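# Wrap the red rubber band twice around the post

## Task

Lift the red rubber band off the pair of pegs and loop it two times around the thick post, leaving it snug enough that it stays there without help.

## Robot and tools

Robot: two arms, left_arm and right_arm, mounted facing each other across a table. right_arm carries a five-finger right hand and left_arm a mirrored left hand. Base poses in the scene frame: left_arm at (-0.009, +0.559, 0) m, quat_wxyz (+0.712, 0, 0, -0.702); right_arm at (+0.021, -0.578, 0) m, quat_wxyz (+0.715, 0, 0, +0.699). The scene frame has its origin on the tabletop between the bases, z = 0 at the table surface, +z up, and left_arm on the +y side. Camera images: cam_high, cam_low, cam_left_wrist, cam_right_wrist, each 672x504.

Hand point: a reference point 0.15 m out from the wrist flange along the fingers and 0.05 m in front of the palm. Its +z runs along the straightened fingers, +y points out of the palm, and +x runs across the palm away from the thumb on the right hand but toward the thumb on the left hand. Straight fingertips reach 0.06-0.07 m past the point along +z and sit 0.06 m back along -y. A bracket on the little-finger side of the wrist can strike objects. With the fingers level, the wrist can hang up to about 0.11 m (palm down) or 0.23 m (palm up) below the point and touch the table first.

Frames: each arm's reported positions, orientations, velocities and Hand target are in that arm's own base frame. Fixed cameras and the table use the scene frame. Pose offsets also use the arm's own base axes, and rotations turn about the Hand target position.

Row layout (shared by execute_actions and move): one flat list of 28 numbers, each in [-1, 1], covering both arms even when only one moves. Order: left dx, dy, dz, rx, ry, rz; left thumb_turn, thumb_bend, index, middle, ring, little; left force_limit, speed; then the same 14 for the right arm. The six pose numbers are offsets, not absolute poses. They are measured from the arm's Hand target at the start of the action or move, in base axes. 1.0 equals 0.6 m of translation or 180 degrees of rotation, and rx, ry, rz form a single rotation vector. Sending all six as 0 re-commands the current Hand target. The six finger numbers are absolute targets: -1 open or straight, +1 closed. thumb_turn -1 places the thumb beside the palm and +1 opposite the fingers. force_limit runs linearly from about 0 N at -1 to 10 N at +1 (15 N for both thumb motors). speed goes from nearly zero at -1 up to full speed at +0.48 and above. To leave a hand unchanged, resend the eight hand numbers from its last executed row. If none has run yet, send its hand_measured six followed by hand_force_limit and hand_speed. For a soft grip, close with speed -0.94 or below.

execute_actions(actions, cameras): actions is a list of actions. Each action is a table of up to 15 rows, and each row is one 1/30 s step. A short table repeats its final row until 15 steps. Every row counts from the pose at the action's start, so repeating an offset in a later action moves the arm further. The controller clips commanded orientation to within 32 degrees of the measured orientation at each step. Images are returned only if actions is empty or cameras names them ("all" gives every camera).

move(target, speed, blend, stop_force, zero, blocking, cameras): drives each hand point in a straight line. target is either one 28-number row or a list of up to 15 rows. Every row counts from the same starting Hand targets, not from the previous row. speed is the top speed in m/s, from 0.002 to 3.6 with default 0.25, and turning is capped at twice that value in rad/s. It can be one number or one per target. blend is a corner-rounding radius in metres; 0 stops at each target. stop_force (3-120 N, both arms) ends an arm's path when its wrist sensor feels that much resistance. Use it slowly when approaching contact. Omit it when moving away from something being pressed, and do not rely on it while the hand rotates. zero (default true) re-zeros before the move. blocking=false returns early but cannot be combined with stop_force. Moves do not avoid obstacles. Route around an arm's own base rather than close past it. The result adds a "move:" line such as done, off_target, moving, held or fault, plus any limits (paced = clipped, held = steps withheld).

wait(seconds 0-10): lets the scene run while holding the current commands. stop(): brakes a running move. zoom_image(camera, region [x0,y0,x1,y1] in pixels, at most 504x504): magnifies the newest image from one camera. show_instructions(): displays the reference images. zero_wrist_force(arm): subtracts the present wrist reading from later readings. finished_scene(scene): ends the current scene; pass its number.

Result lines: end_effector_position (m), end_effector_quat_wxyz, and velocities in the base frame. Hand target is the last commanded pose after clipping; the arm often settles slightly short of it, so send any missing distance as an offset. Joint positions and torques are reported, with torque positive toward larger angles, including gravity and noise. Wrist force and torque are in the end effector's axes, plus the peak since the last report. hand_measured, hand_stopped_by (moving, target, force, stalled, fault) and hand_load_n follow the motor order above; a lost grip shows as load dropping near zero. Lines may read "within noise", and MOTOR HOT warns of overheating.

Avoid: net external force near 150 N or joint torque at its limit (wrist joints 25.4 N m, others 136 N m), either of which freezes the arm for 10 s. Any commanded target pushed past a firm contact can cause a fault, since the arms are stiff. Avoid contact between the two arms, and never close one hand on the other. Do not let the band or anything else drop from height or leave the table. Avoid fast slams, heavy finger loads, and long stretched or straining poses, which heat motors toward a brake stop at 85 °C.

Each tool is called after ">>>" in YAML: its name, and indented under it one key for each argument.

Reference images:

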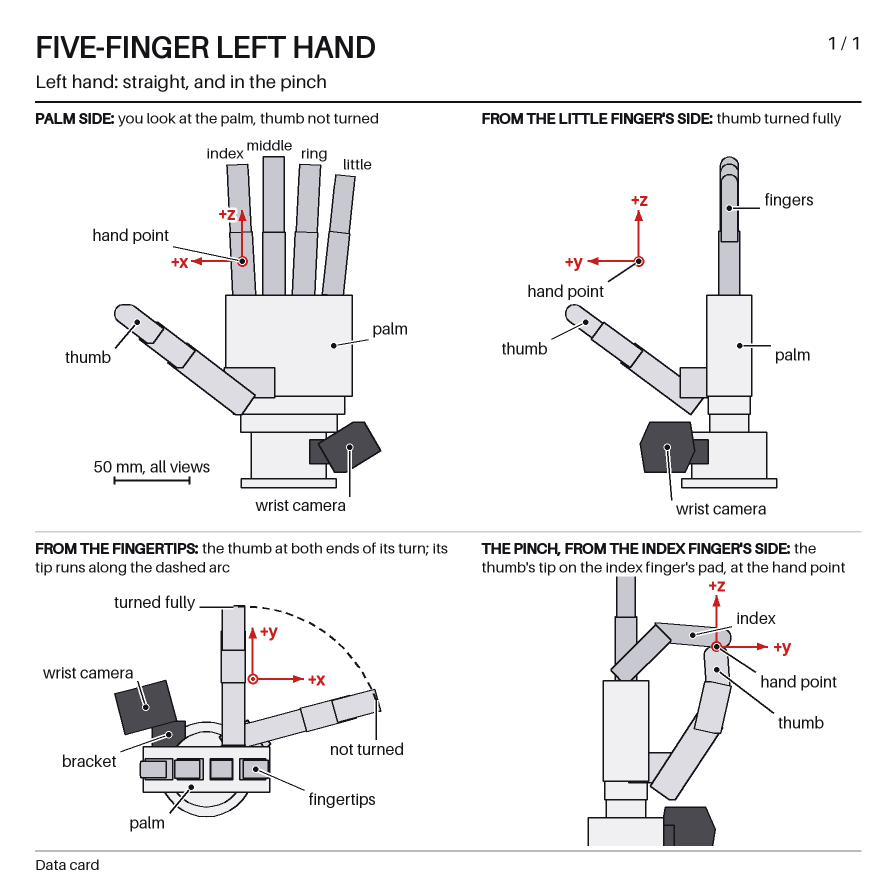

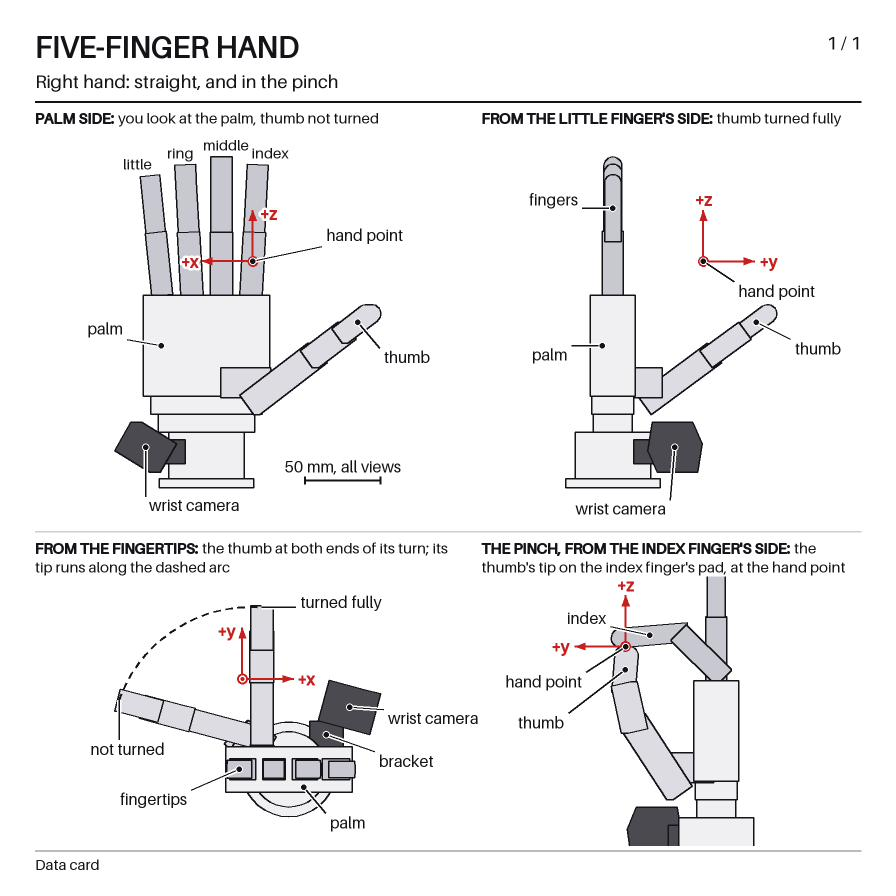

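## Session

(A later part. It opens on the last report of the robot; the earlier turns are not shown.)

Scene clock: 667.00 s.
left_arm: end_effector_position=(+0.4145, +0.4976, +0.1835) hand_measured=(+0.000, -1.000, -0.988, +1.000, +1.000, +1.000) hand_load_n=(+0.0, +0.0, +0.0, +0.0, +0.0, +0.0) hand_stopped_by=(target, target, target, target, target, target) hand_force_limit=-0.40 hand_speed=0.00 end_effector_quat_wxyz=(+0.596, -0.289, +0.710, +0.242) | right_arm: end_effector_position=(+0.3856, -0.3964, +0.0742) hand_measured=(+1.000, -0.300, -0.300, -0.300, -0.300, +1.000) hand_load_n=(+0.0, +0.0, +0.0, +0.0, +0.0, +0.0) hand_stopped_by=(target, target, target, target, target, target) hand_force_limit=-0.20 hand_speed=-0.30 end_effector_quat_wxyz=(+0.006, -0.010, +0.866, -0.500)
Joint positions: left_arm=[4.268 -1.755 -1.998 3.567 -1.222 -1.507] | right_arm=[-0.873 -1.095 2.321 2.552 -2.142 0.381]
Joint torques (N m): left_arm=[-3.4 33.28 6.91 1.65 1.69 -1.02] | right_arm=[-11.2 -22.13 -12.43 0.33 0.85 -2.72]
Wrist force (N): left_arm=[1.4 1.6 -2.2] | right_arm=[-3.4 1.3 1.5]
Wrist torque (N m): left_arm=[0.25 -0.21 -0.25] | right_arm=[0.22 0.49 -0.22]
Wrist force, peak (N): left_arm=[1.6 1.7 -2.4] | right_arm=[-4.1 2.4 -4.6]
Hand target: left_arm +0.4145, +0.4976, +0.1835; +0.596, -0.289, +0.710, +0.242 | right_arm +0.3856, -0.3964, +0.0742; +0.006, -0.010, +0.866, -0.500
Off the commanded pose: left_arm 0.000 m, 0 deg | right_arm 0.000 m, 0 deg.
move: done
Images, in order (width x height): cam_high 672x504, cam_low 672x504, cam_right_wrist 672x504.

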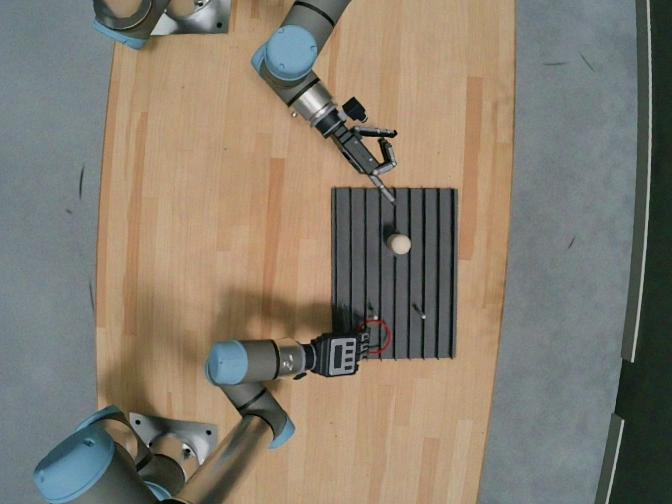

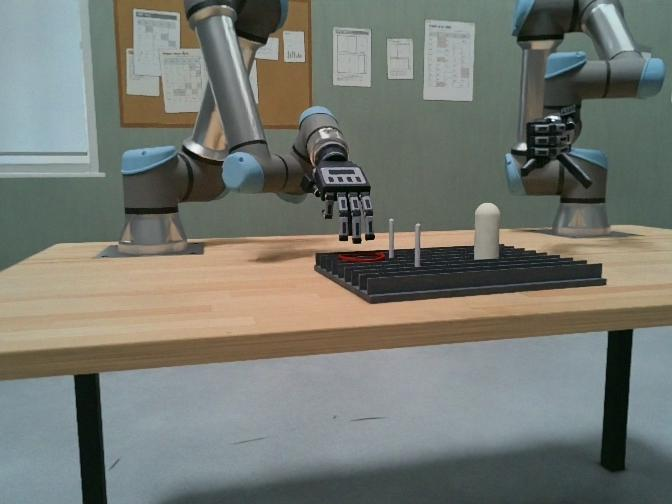

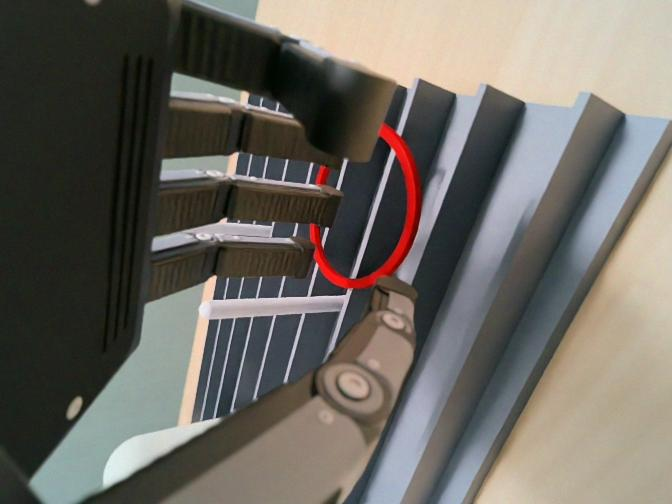

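>>> move:
  target:
    - [0,0,0,0,0,0,0,-1,-1,1,1,1,-0.4,0,0,0.0042,-0.03,0,0,0,1,-0.3,-0.3,-0.3,-0.3,1,-0.2,-0.3]
    - [0,0,0,0,0,0,0,-1,-1,1,1,1,-0.4,0,0,0.0042,-0.073,0,0,0,1,-0.3,-0.3,-0.3,-0.3,1,-0.2,-0.3]
  speed: [0.05,0.015]
  stop_force: 5
  cameras: ["cam_low","cam_right_wrist","cam_high"]

>>> zoom_image:
  camera: "cam_high"
  region: [280, 260, 430, 390]

>>> zoom_image:
  camera: "cam_low"
  region: [280, 170, 430, 300]

>>> zoom_image:
  camera: "cam_right_wrist"
  region: [200, 80, 660, 420]

Scene clock: 669.43 s.
left_arm: end_effector_position=(+0.4145, +0.4976, +0.1835) hand_measured=(+0.000, -1.000, -0.988, +1.000, +1.000, +1.000) hand_load_n=(+0.0, +0.0, +0.0, +0.0, +0.5, +0.0) hand_stopped_by=(target, target, target, target, target, target) hand_force_limit=-0.40 hand_speed=0.00 end_effector_quat_wxyz=(+0.596, -0.289, +0.710, +0.242) | right_arm: end_effector_position=(+0.3856, -0.3939, +0.0513) hand_measured=(+1.000, -0.300, -0.300, -0.300, -0.300, +1.000) hand_load_n=(+0.0, +0.0, +0.0, -5.0, +0.0, +0.0) hand_stopped_by=(target, target, target, target, target, target) hand_force_limit=-0.20 hand_speed=-0.30 end_effector_quat_wxyz=(+0.006, -0.010, +0.866, -0.500)
Joint positions: left_arm=[4.268 -1.755 -1.998 3.567 -1.222 -1.507] | right_arm=[-0.869 -1.027 2.325 2.482 -2.145 0.384]
Joint torques (N m): left_arm=[-3.38 34.23 6.83 1.41 1.82 -0.99] | right_arm=[0.29 -22.82 -1.19 -5.31 0.48 -0.79]
Wrist force (N): left_arm=[1.3 1.3 -2.2] | right_arm=[-3.2 1.1 -2.2]
Wrist torque (N m): left_arm=[0.20 -0.20 -0.25] | right_arm=[0.28 0.54 -0.25]
Wrist force, peak (N): left_arm=[1.2 1.8 -2.5] | right_arm=[-2.9 -3.2 -6.8]
Hand target: left_arm +0.4145, +0.4976, +0.1835; +0.596, -0.289, +0.710, +0.242 | right_arm +0.3856, -0.3939, +0.0513; +0.006, -0.010, +0.866, -0.500 (not the last commanded pose)
Off the commanded pose: left_arm 0.000 m, 0 deg | right_arm 0.021 m, 0 deg.
move: contact (right_arm); path passed 1 of 2 targets
Images, in order (width x height): cam_high 672x504, cam_low 672x504, cam_right_wrist 672x504.

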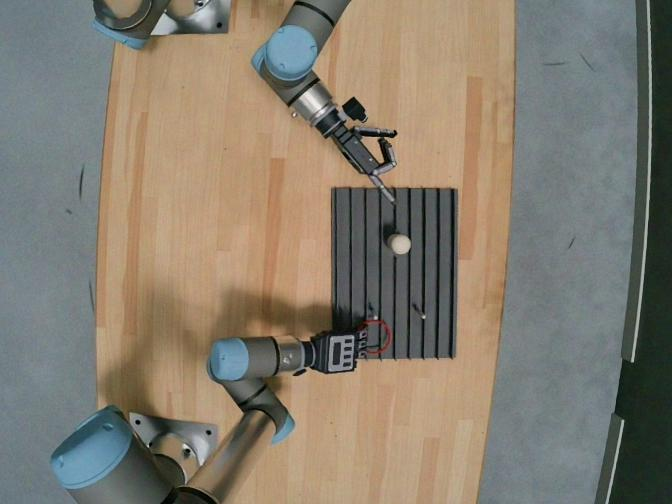

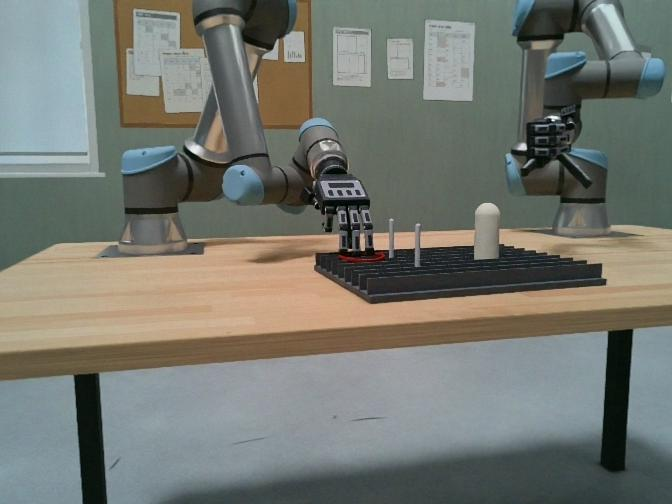

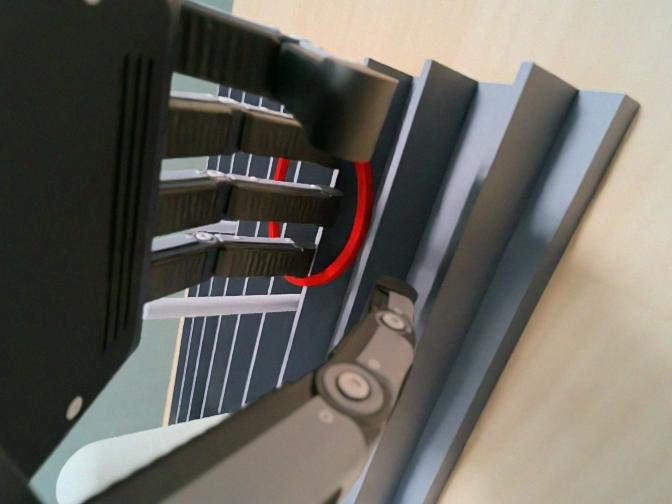

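Scaled by 3.360 from the camera's 672x504 image, which has a finer 960x720 frame.

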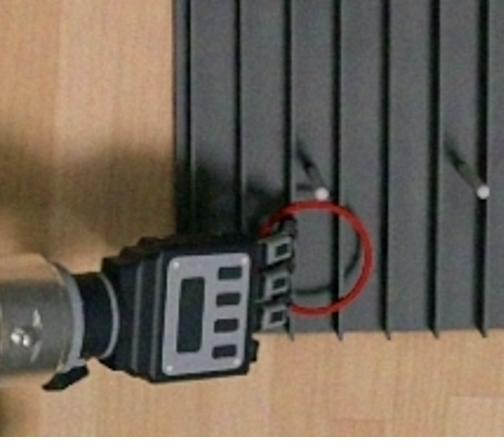

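Scaled by 3.360 from the camera's 672x504 image, which has a finer 960x720 frame.

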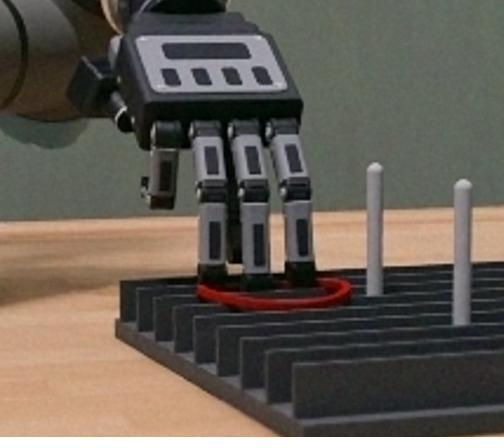

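Scaled by 1.096 from the camera's 672x504 image, which has a finer 960x720 frame.

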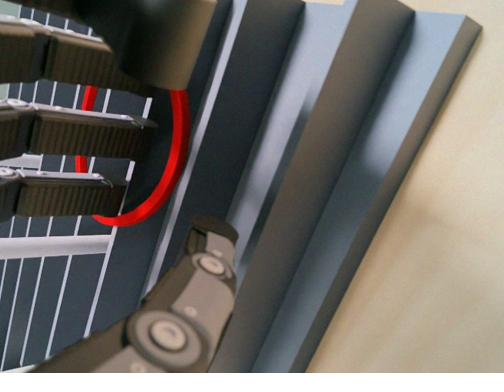

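>>> move:
  target:
    - [0,0,0,0,0,0,0,-1,-1,1,1,1,-0.4,0,0,0,0.002,0,0,0,1,-0.3,-0.3,-0.3,-0.3,1,-0.2,-0.3]
    - [0,0,0,0,0,0,0,-1,-1,1,1,1,-0.4,0,0,0.0133,0.002,0,0,0,1,-0.3,-0.3,-0.3,-0.3,1,-0.2,-0.3]
  speed: 0.03
  cameras: ["cam_low","cam_right_wrist","cam_high"]

>>> zoom_image:
  camera: "cam_high"
  region: [280, 260, 430, 390]

>>> zoom_image:
  camera: "cam_low"
  region: [280, 170, 430, 300]

>>> zoom_image:
  camera: "cam_right_wrist"
  region: [200, 80, 660, 420]

Scene clock: 671.60 s.
left_arm: end_effector_position=(+0.4145, +0.4976, +0.1835) hand_measured=(+0.000, -1.000, -0.988, +1.000, +1.000, +1.000) hand_load_n=(+0.5, +0.0, +0.0, +0.0, +0.0, +0.0) hand_stopped_by=(target, target, target, target, target, target) hand_force_limit=-0.40 hand_speed=0.00 end_effector_quat_wxyz=(+0.596, -0.289, +0.710, +0.242) | right_arm: end_effector_position=(+0.3856, -0.3858, +0.0525) hand_measured=(+1.000, -0.300, -0.300, -0.300, -0.300, +1.000) hand_load_n=(+0.0, +0.0, +0.0, +0.0, +0.0, +0.0) hand_stopped_by=(target, target, target, target, target, target) hand_force_limit=-0.20 hand_speed=-0.30 end_effector_quat_wxyz=(+0.006, -0.010, +0.866, -0.500) end_effector_velocity=(+0.000, -0.003, +0.001) end_effector_angular_velocity=(-0.001, -0.004, -0.002)
Joint positions: left_arm=[4.268 -1.755 -1.998 3.567 -1.222 -1.507] | right_arm=[-0.855 -1.036 2.338 2.483 -2.157 0.394]
Joint velocities: left_arm=[within noise] | right_arm=[-0.005 0.001 -0.004 0 0.003 0]
Joint torques (N m): left_arm=[-3.87 32.4 6.71 1.51 1.71 -1.04] | right_arm=[-9.4 -24.46 -14.05 -4.64 1.06 -2.37]
Wrist force (N): left_arm=[1.3 1.5 -2.3] | right_arm=[-3.2 1.3 1.3]
Wrist torque (N m): left_arm=[0.23 -0.22 -0.24] | right_arm=[0.23 0.48 -0.25]
Wrist force, peak (N): left_arm=[1.6 1.7 -2.5] | right_arm=[-3.5 1.1 -2.2]
Hand target: left_arm +0.4145, +0.4976, +0.1835; +0.596, -0.289, +0.710, +0.242 | right_arm +0.3856, -0.3859, +0.0525; +0.006, -0.010, +0.866, -0.500
Off the commanded pose: left_arm 0.000 m, 0 deg | right_arm 0.000 m, 0 deg.
move: done
Images, in order (width x height): cam_high 672x504, cam_low 672x504, cam_right_wrist 672x504.

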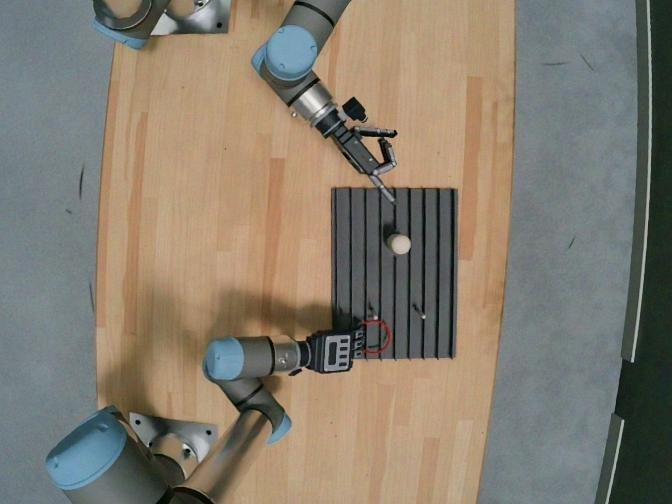

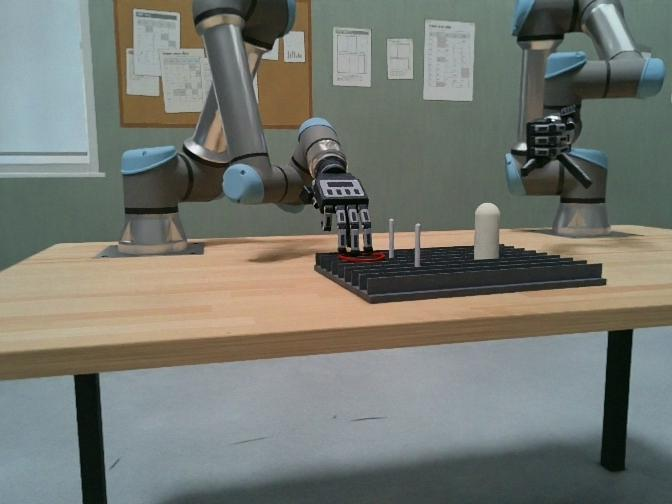

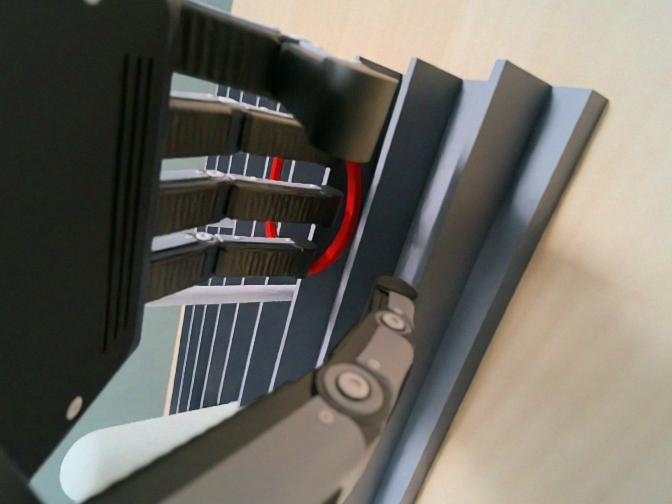

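Scaled by 3.360 from the camera's 672x504 image, which has a finer 960x720 frame.

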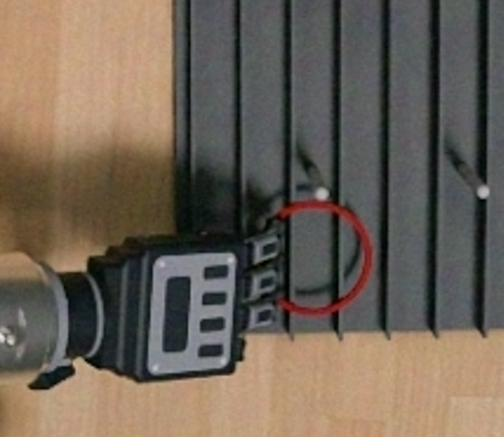

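Scaled by 3.360 from the camera's 672x504 image, which has a finer 960x720 frame.

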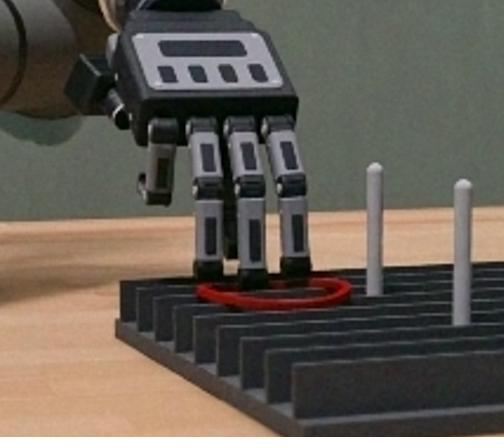

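Scaled by 1.096 from the camera's 672x504 image, which has a finer 960x720 frame.

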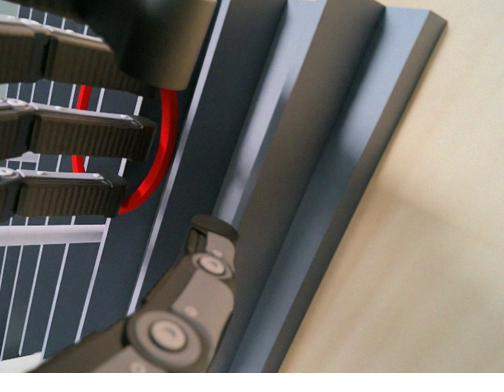

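>>> move:
  target:
    - [0,0,0,0,0,0,0,-1,-1,1,1,1,-0.4,0,0,0,0.1,0,0,0,1,-1,-1,-1,-1,1,-0.2,-0.3]
    - [0,0,0,0,0,0,0,-1,-1,1,1,1,-0.4,0,-0.0108,-0.166,0.1,0,0,0,1,-1,-1,-1,-1,1,-0.2,-0.3]
    - [0,0,0,0,0,0,0,-1,-1,1,1,1,-0.4,0,-0.0108,-0.166,0.04,0,0,0,1,-1,-1,-1,-1,1,-0.2,-0.3]
  speed: 0.12
  cameras: ["cam_low","cam_right_wrist","cam_high"]

>>> zoom_image:
  camera: "cam_low"
  region: [280, 150, 450, 300]

>>> zoom_image:
  camera: "cam_right_wrist"
  region: [200, 80, 660, 480]

Scene clock: 678.17 s.
left_arm: end_effector_position=(+0.4145, +0.4976, +0.1835) hand_measured=(+0.000, -1.000, -0.988, +1.000, +1.000, +1.000) hand_load_n=(+0.5, +0.0, +0.0, +0.0, +0.0, +0.0) hand_stopped_by=(target, target, target, target, target, target) hand_force_limit=-0.40 hand_speed=0.00 end_effector_quat_wxyz=(+0.596, -0.289, +0.710, +0.242) | right_arm: end_effector_position=(+0.3791, -0.4855, +0.0765) hand_measured=(+1.000, -1.000, -1.000, -1.000, -1.000, +1.000) hand_load_n=(+0.0, +0.0, +0.0, +0.0, +0.0, +0.0) hand_stopped_by=(target, target, target, target, target, target) hand_force_limit=-0.20 hand_speed=-0.30 end_effector_quat_wxyz=(+0.006, -0.010, +0.866, -0.500)
Joint positions: left_arm=[4.268 -1.755 -1.998 3.567 -1.222 -1.507] | right_arm=[-1.013 -1.033 2.175 2.591 -2.027 0.289]
Joint torques (N m): left_arm=[-3.7 33.86 7.14 1.75 1.59 -0.74] | right_arm=[-2.25 -26.62 -17.33 -3.01 1.4 -2.73]
Wrist force (N): left_arm=[1.5 1.7 -2.3] | right_arm=[-3.5 1.2 1.5]
Wrist torque (N m): left_arm=[0.27 -0.24 -0.25] | right_arm=[0.20 0.49 -0.23]
Wrist force, peak (N): left_arm=[1.6 1.7 -2.5] | right_arm=[-3.2 2.8 2.0]
Hand target: left_arm +0.4145, +0.4976, +0.1835; +0.596, -0.289, +0.710, +0.242 | right_arm +0.3791, -0.4855, +0.0765; +0.006, -0.010, +0.866, -0.500
Off the commanded pose: left_arm 0.000 m, 0 deg | right_arm 0.000 m, 0 deg.
move: done
Images, in order (width x height): cam_high 672x504, cam_low 672x504, cam_right_wrist 672x504.

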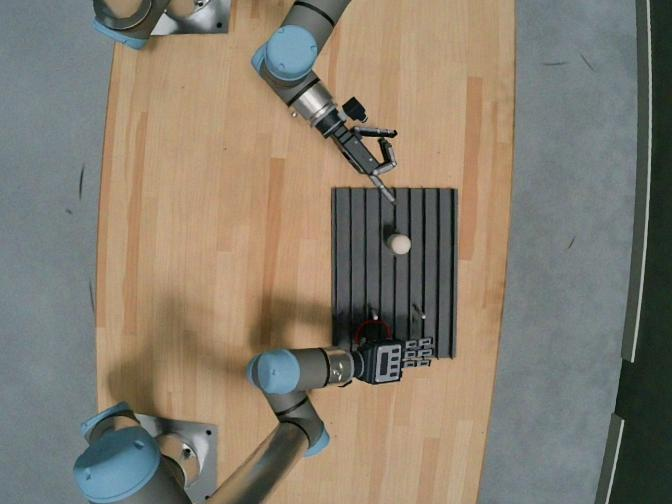

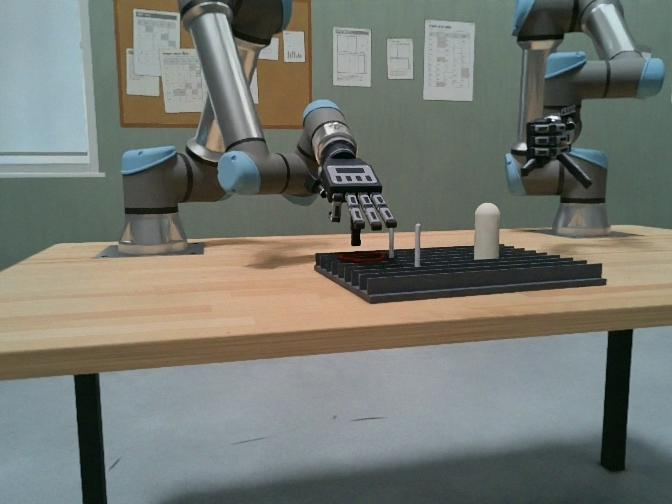

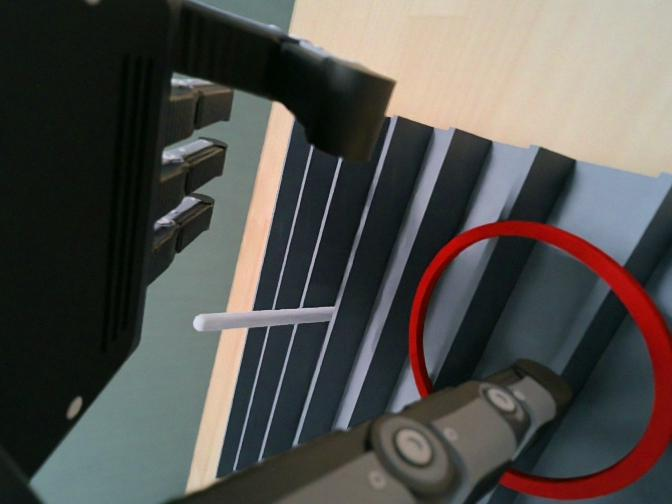

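Scaled by 2.965 from the camera's 672x504 image, which has a finer 960x720 frame.

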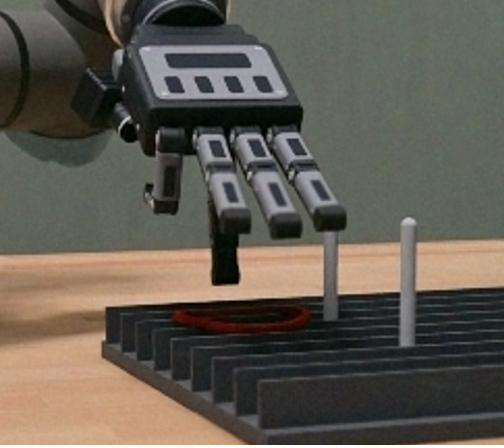

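Scaled by 1.096 from the camera's 672x504 image, which has a finer 960x720 frame.

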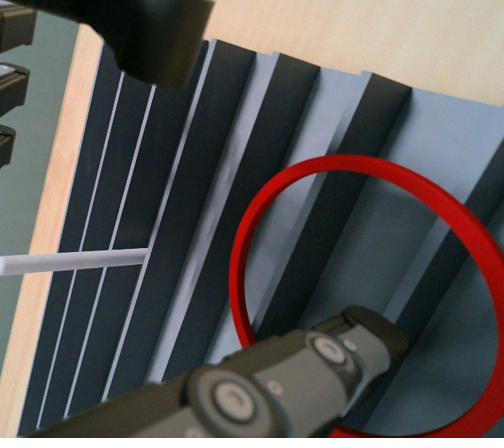

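>>> move:
  target:
    - [0,0,0,0,0,0,0,-1,-1,1,1,1,-0.4,0,0,-0.0067,0,0,0,0,1,-1,-1,-1,-1,1,-0.2,-0.3]
    - [0,0,0,0,0,0,0,-1,-1,1,1,1,-0.4,0,0,-0.0067,-0.058,0,0,0,1,-1,-1,-1,-1,1,-0.2,-0.3]
  speed: 0.03
  stop_force: 5
  cameras: ["cam_low","cam_right_wrist","cam_high"]

>>> zoom_image:
  camera: "cam_right_wrist"
  region: [200, 80, 660, 480]

Scene clock: 680.27 s.
left_arm: end_effector_position=(+0.4145, +0.4976, +0.1835) hand_measured=(+0.000, -1.000, -0.988, +1.000, +1.000, +1.000) hand_load_n=(+0.0, +0.0, +0.0, +0.0, +0.0, +0.0) hand_stopped_by=(target, target, target, target, target, target) hand_force_limit=-0.40 hand_speed=0.00 end_effector_quat_wxyz=(+0.596, -0.289, +0.710, +0.242) | right_arm: end_effector_position=(+0.3791, -0.4894, +0.0593) hand_measured=(+1.000, -1.000, -1.000, -1.000, -1.000, +1.000) hand_load_n=(-1.0, +0.0, +0.0, +0.0, +0.0, +0.5) hand_stopped_by=(target, target, target, target, target, target) hand_force_limit=-0.20 hand_speed=-0.30 end_effector_quat_wxyz=(+0.006, -0.010, +0.866, -0.500)
Joint positions: left_arm=[4.268 -1.755 -1.998 3.567 -1.222 -1.507] | right_arm=[-1.018 -0.985 2.167 2.549 -2.023 0.286]
Joint torques (N m): left_arm=[-3.33 35.19 6.14 1.72 1.78 -1.15] | right_arm=[0.52 -26.18 -2.65 -5.41 0.01 -0.92]
Wrist force (N): left_arm=[1.2 1.4 -2.3] | right_arm=[-3.4 -0.4 0.1]
Wrist torque (N m): left_arm=[0.22 -0.19 -0.25] | right_arm=[0.06 0.54 -0.18]
Wrist force, peak (N): left_arm=[1.5 1.6 -2.5] | right_arm=[-4.0 -19.9 -15.5]
Hand target: left_arm +0.4145, +0.4976, +0.1835; +0.596, -0.289, +0.710, +0.242 | right_arm +0.3791, -0.4895, +0.0593; +0.006, -0.010, +0.866, -0.500 (not the last commanded pose)
Off the commanded pose: left_arm 0.000 m, 0 deg | right_arm 0.018 m, 0 deg.
move: contact (right_arm); path passed 1 of 2 targets
Images, in order (width x height): cam_high 672x504, cam_low 672x504, cam_right_wrist 672x504.

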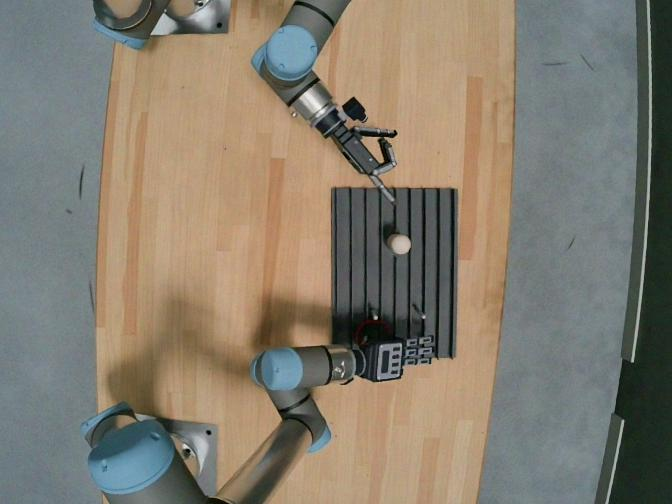

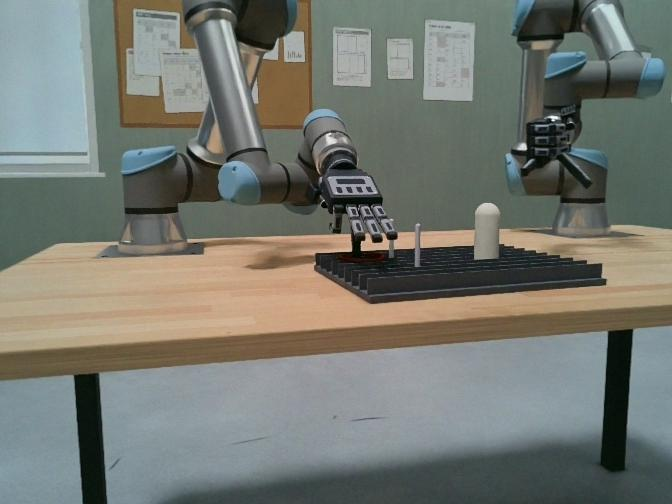

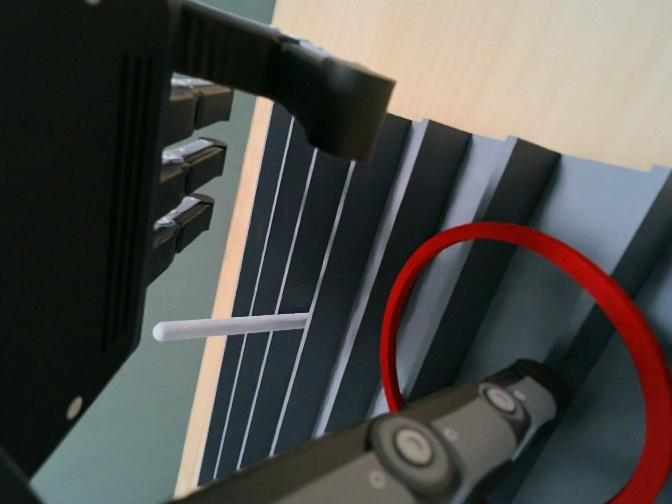

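Scaled by 1.096 from the camera's 672x504 image, which has a finer 960x720 frame.

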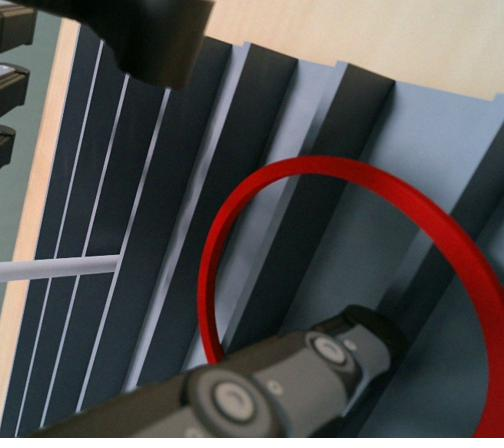

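>>> move:
  target:
    - [0,0,0,0,0,0,0,-1,-1,1,1,1,-0.4,0,0,0,0.006,0,0,0,1,-1,-1,-1,-1,1,-0.2,-0.3]
    - [0,0,0,0,0,0,0,-1,-1,1,1,1,-0.4,0,0,0.0075,0.006,0,0,0,1,-1,-1,-1,-1,1,-0.2,-0.3]
    - [0,0,0,0,0,0,0,-1,-1,1,1,1,-0.4,0,0,0.0075,-0.03,0,0,0,1,-1,-1,-1,-1,1,-0.2,-0.3]
  speed: 0.02
  stop_force: 4
  cameras: ["cam_low","cam_right_wrist","cam_high"]

>>> zoom_image:
  camera: "cam_right_wrist"
  region: [200, 80, 660, 480]

>>> zoom_image:
  camera: "cam_low"
  region: [300, 220, 420, 290]

Scene clock: 682.90 s.
left_arm: end_effector_position=(+0.4145, +0.4976, +0.1835) hand_measured=(+0.000, -1.000, -0.988, +1.000, +1.000, +1.000) hand_load_n=(+0.0, +0.0, +0.0, +0.5, +0.0, +0.0) hand_stopped_by=(target, target, target, target, target, target) hand_force_limit=-0.40 hand_speed=0.00 end_effector_quat_wxyz=(+0.596, -0.289, +0.710, +0.242) | right_arm: end_effector_position=(+0.3791, -0.4849, +0.0563) hand_measured=(+1.000, -1.000, -1.000, -1.000, -1.000, +1.000) hand_load_n=(-1.0, +1.5, +0.0, +0.0, +0.0, +0.0) hand_stopped_by=(target, target, target, target, target, target) hand_force_limit=-0.20 hand_speed=-0.30 end_effector_quat_wxyz=(+0.006, -0.010, +0.866, -0.500)
Joint positions: left_arm=[4.268 -1.755 -1.998 3.567 -1.222 -1.507] | right_arm=[-1.013 -0.981 2.176 2.537 -2.028 0.289]
Joint torques (N m): left_arm=[-2.19 32.65 6.21 1.71 1.64 -0.87] | right_arm=[2.34 -26.82 -5.52 -5.93 -2.33 -1.41]
Wrist force (N): left_arm=[1.2 1.6 -2.4] | right_arm=[-3.0 2.1 -5.3]
Wrist torque (N m): left_arm=[0.26 -0.21 -0.26] | right_arm=[-0.05 0.55 -0.28]
Wrist force, peak (N): left_arm=[1.8 1.7 -2.3] | right_arm=[-2.9 -0.2 -10.5]
Hand target: left_arm +0.4145, +0.4976, +0.1835; +0.596, -0.289, +0.710, +0.242 | right_arm +0.3791, -0.4849, +0.0563; +0.006, -0.010, +0.866, -0.500 (not the last commanded pose)
Off the commanded pose: left_arm 0.000 m, 0 deg | right_arm 0.015 m, 0 deg.
move: contact (right_arm); path passed 2 of 3 targets
Images, in order (width x height): cam_high 672x504, cam_low 672x504, cam_right_wrist 672x504.

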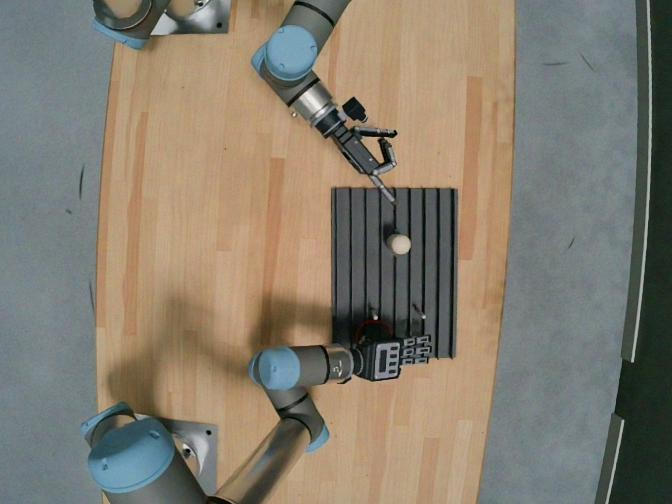

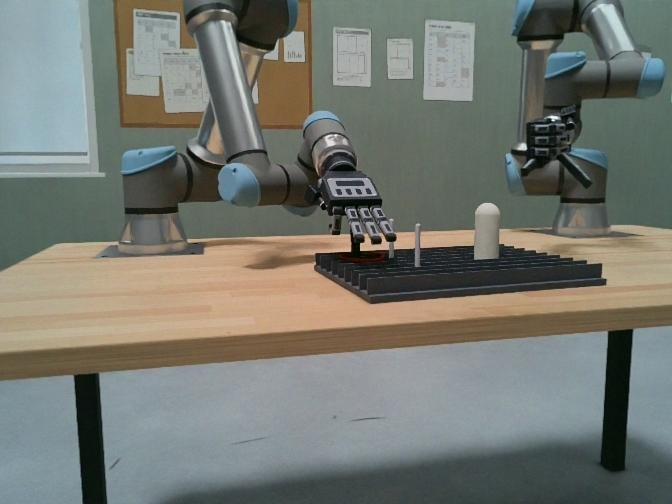

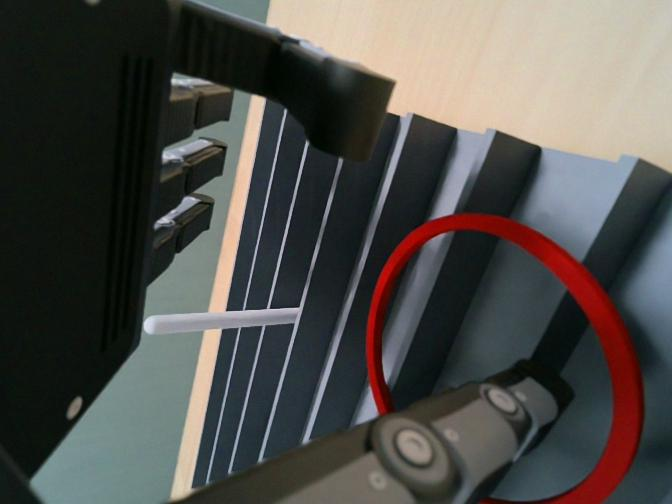

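Scaled by 1.096 from the camera's 672x504 image, which has a finer 960x720 frame.

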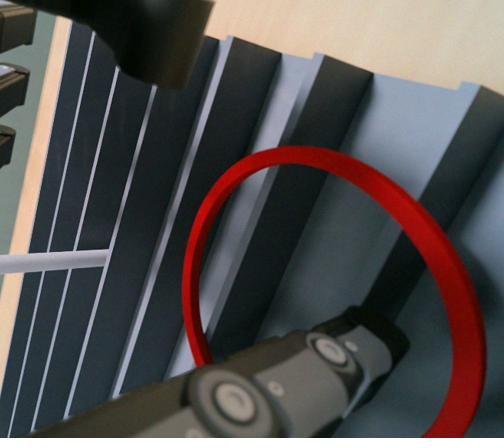

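Scaled by 4.200 from the camera's 672x504 image, which has a finer 960x720 frame.

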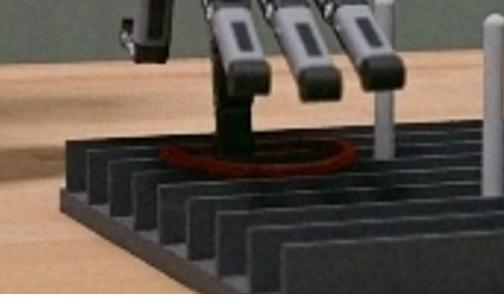

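>>> move:
  target:
    - [0,0,0,0,0,0,0,-1,-1,1,1,1,-0.4,0,0,0,0.012,0,0,0,1,-1,-1,-1,-1,1,-0.2,-0.3]
    - [0,0,0,0,0,0,0,-1,-1,1,1,1,-0.4,0,0,0.018,0.012,0,0,0,1,-1,-1,-1,-1,1,-0.2,-0.3]
    - [0,0,0,0,0,0,0,-1,-1,1,1,1,-0.4,0,0,0.018,-0.025,0,0,0,1,-1,-1,-1,-1,1,-0.2,-0.3]
  speed: 0.025
  stop_force: 4
  cameras: ["cam_low","cam_right_wrist","cam_high"]

>>> zoom_image:
  camera: "cam_right_wrist"
  region: [200, 80, 660, 480]

>>> zoom_image:
  camera: "cam_low"
  region: [300, 220, 420, 290]

Scene clock: 685.00 s.
left_arm: end_effector_position=(+0.4145, +0.4976, +0.1835) hand_measured=(+0.000, -1.000, -0.988, +1.000, +1.000, +1.000) hand_load_n=(+0.5, +0.0, +0.0, +0.0, +0.0, +0.0) hand_stopped_by=(target, target, target, target, target, target) hand_force_limit=-0.40 hand_speed=0.00 end_effector_quat_wxyz=(+0.596, -0.289, +0.710, +0.242) | right_arm: end_effector_position=(+0.3791, -0.4846, +0.0636) hand_measured=(+1.000, -1.000, -1.000, -1.000, -1.000, +1.000) hand_load_n=(+0.0, +0.0, +0.0, +0.0, +0.0, +0.0) hand_stopped_by=(target, target, target, target, target, target) hand_force_limit=-0.20 hand_speed=-0.30 end_effector_quat_wxyz=(+0.006, -0.010, +0.866, -0.500)
Joint positions: left_arm=[4.268 -1.755 -1.998 3.567 -1.222 -1.507] | right_arm=[-1.012 -1 2.177 2.556 -2.028 0.289]
Joint torques (N m): left_arm=[-3.61 35.08 7.57 1.88 1.72 -0.65] | right_arm=[-11.19 -30.33 -7.36 -5.83 1.47 -2.84]
Wrist force (N): left_arm=[1.3 1.5 -2.2] | right_arm=[-3.8 1.2 1.6]
Wrist torque (N m): left_arm=[0.23 -0.20 -0.25] | right_arm=[0.19 0.55 -0.26]
Wrist force, peak (N): left_arm=[1.6 1.7 -2.5] | right_arm=[-3.1 2.4 -5.4]
Hand target: left_arm +0.4145, +0.4976, +0.1835; +0.596, -0.289, +0.710, +0.242 | right_arm +0.3791, -0.4846, +0.0636; +0.006, -0.010, +0.866, -0.500 (not the last commanded pose)
Off the commanded pose: left_arm 0.000 m, 0 deg | right_arm 0.025 m, 0 deg.
move: contact (right_arm); path passed 0 of 3 targets
Images, in order (width x height): cam_high 672x504, cam_low 672x504, cam_right_wrist 672x504.

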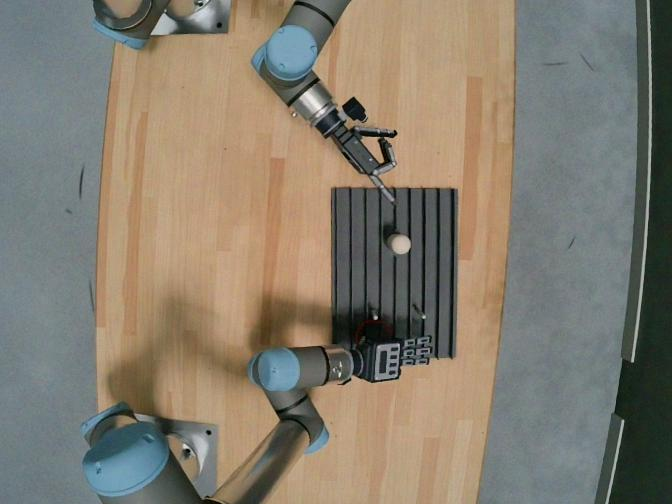

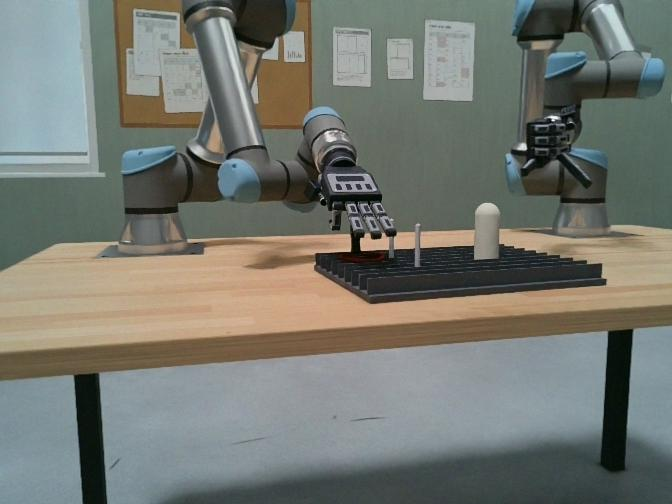

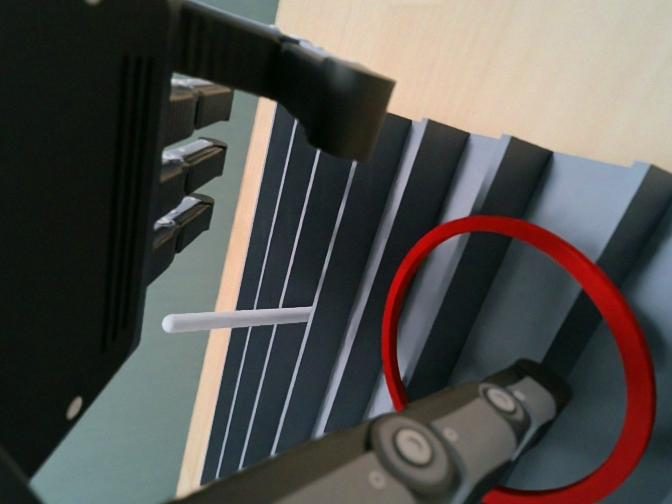

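Scaled by 1.096 from the camera's 672x504 image, which has a finer 960x720 frame.

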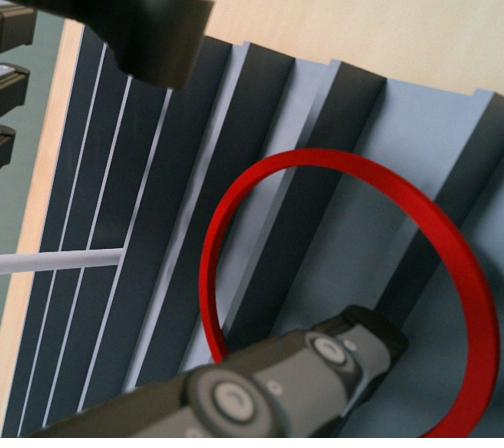

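Scaled by 4.200 from the camera's 672x504 image, which has a finer 960x720 frame.

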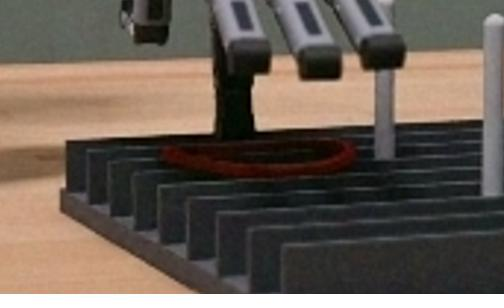

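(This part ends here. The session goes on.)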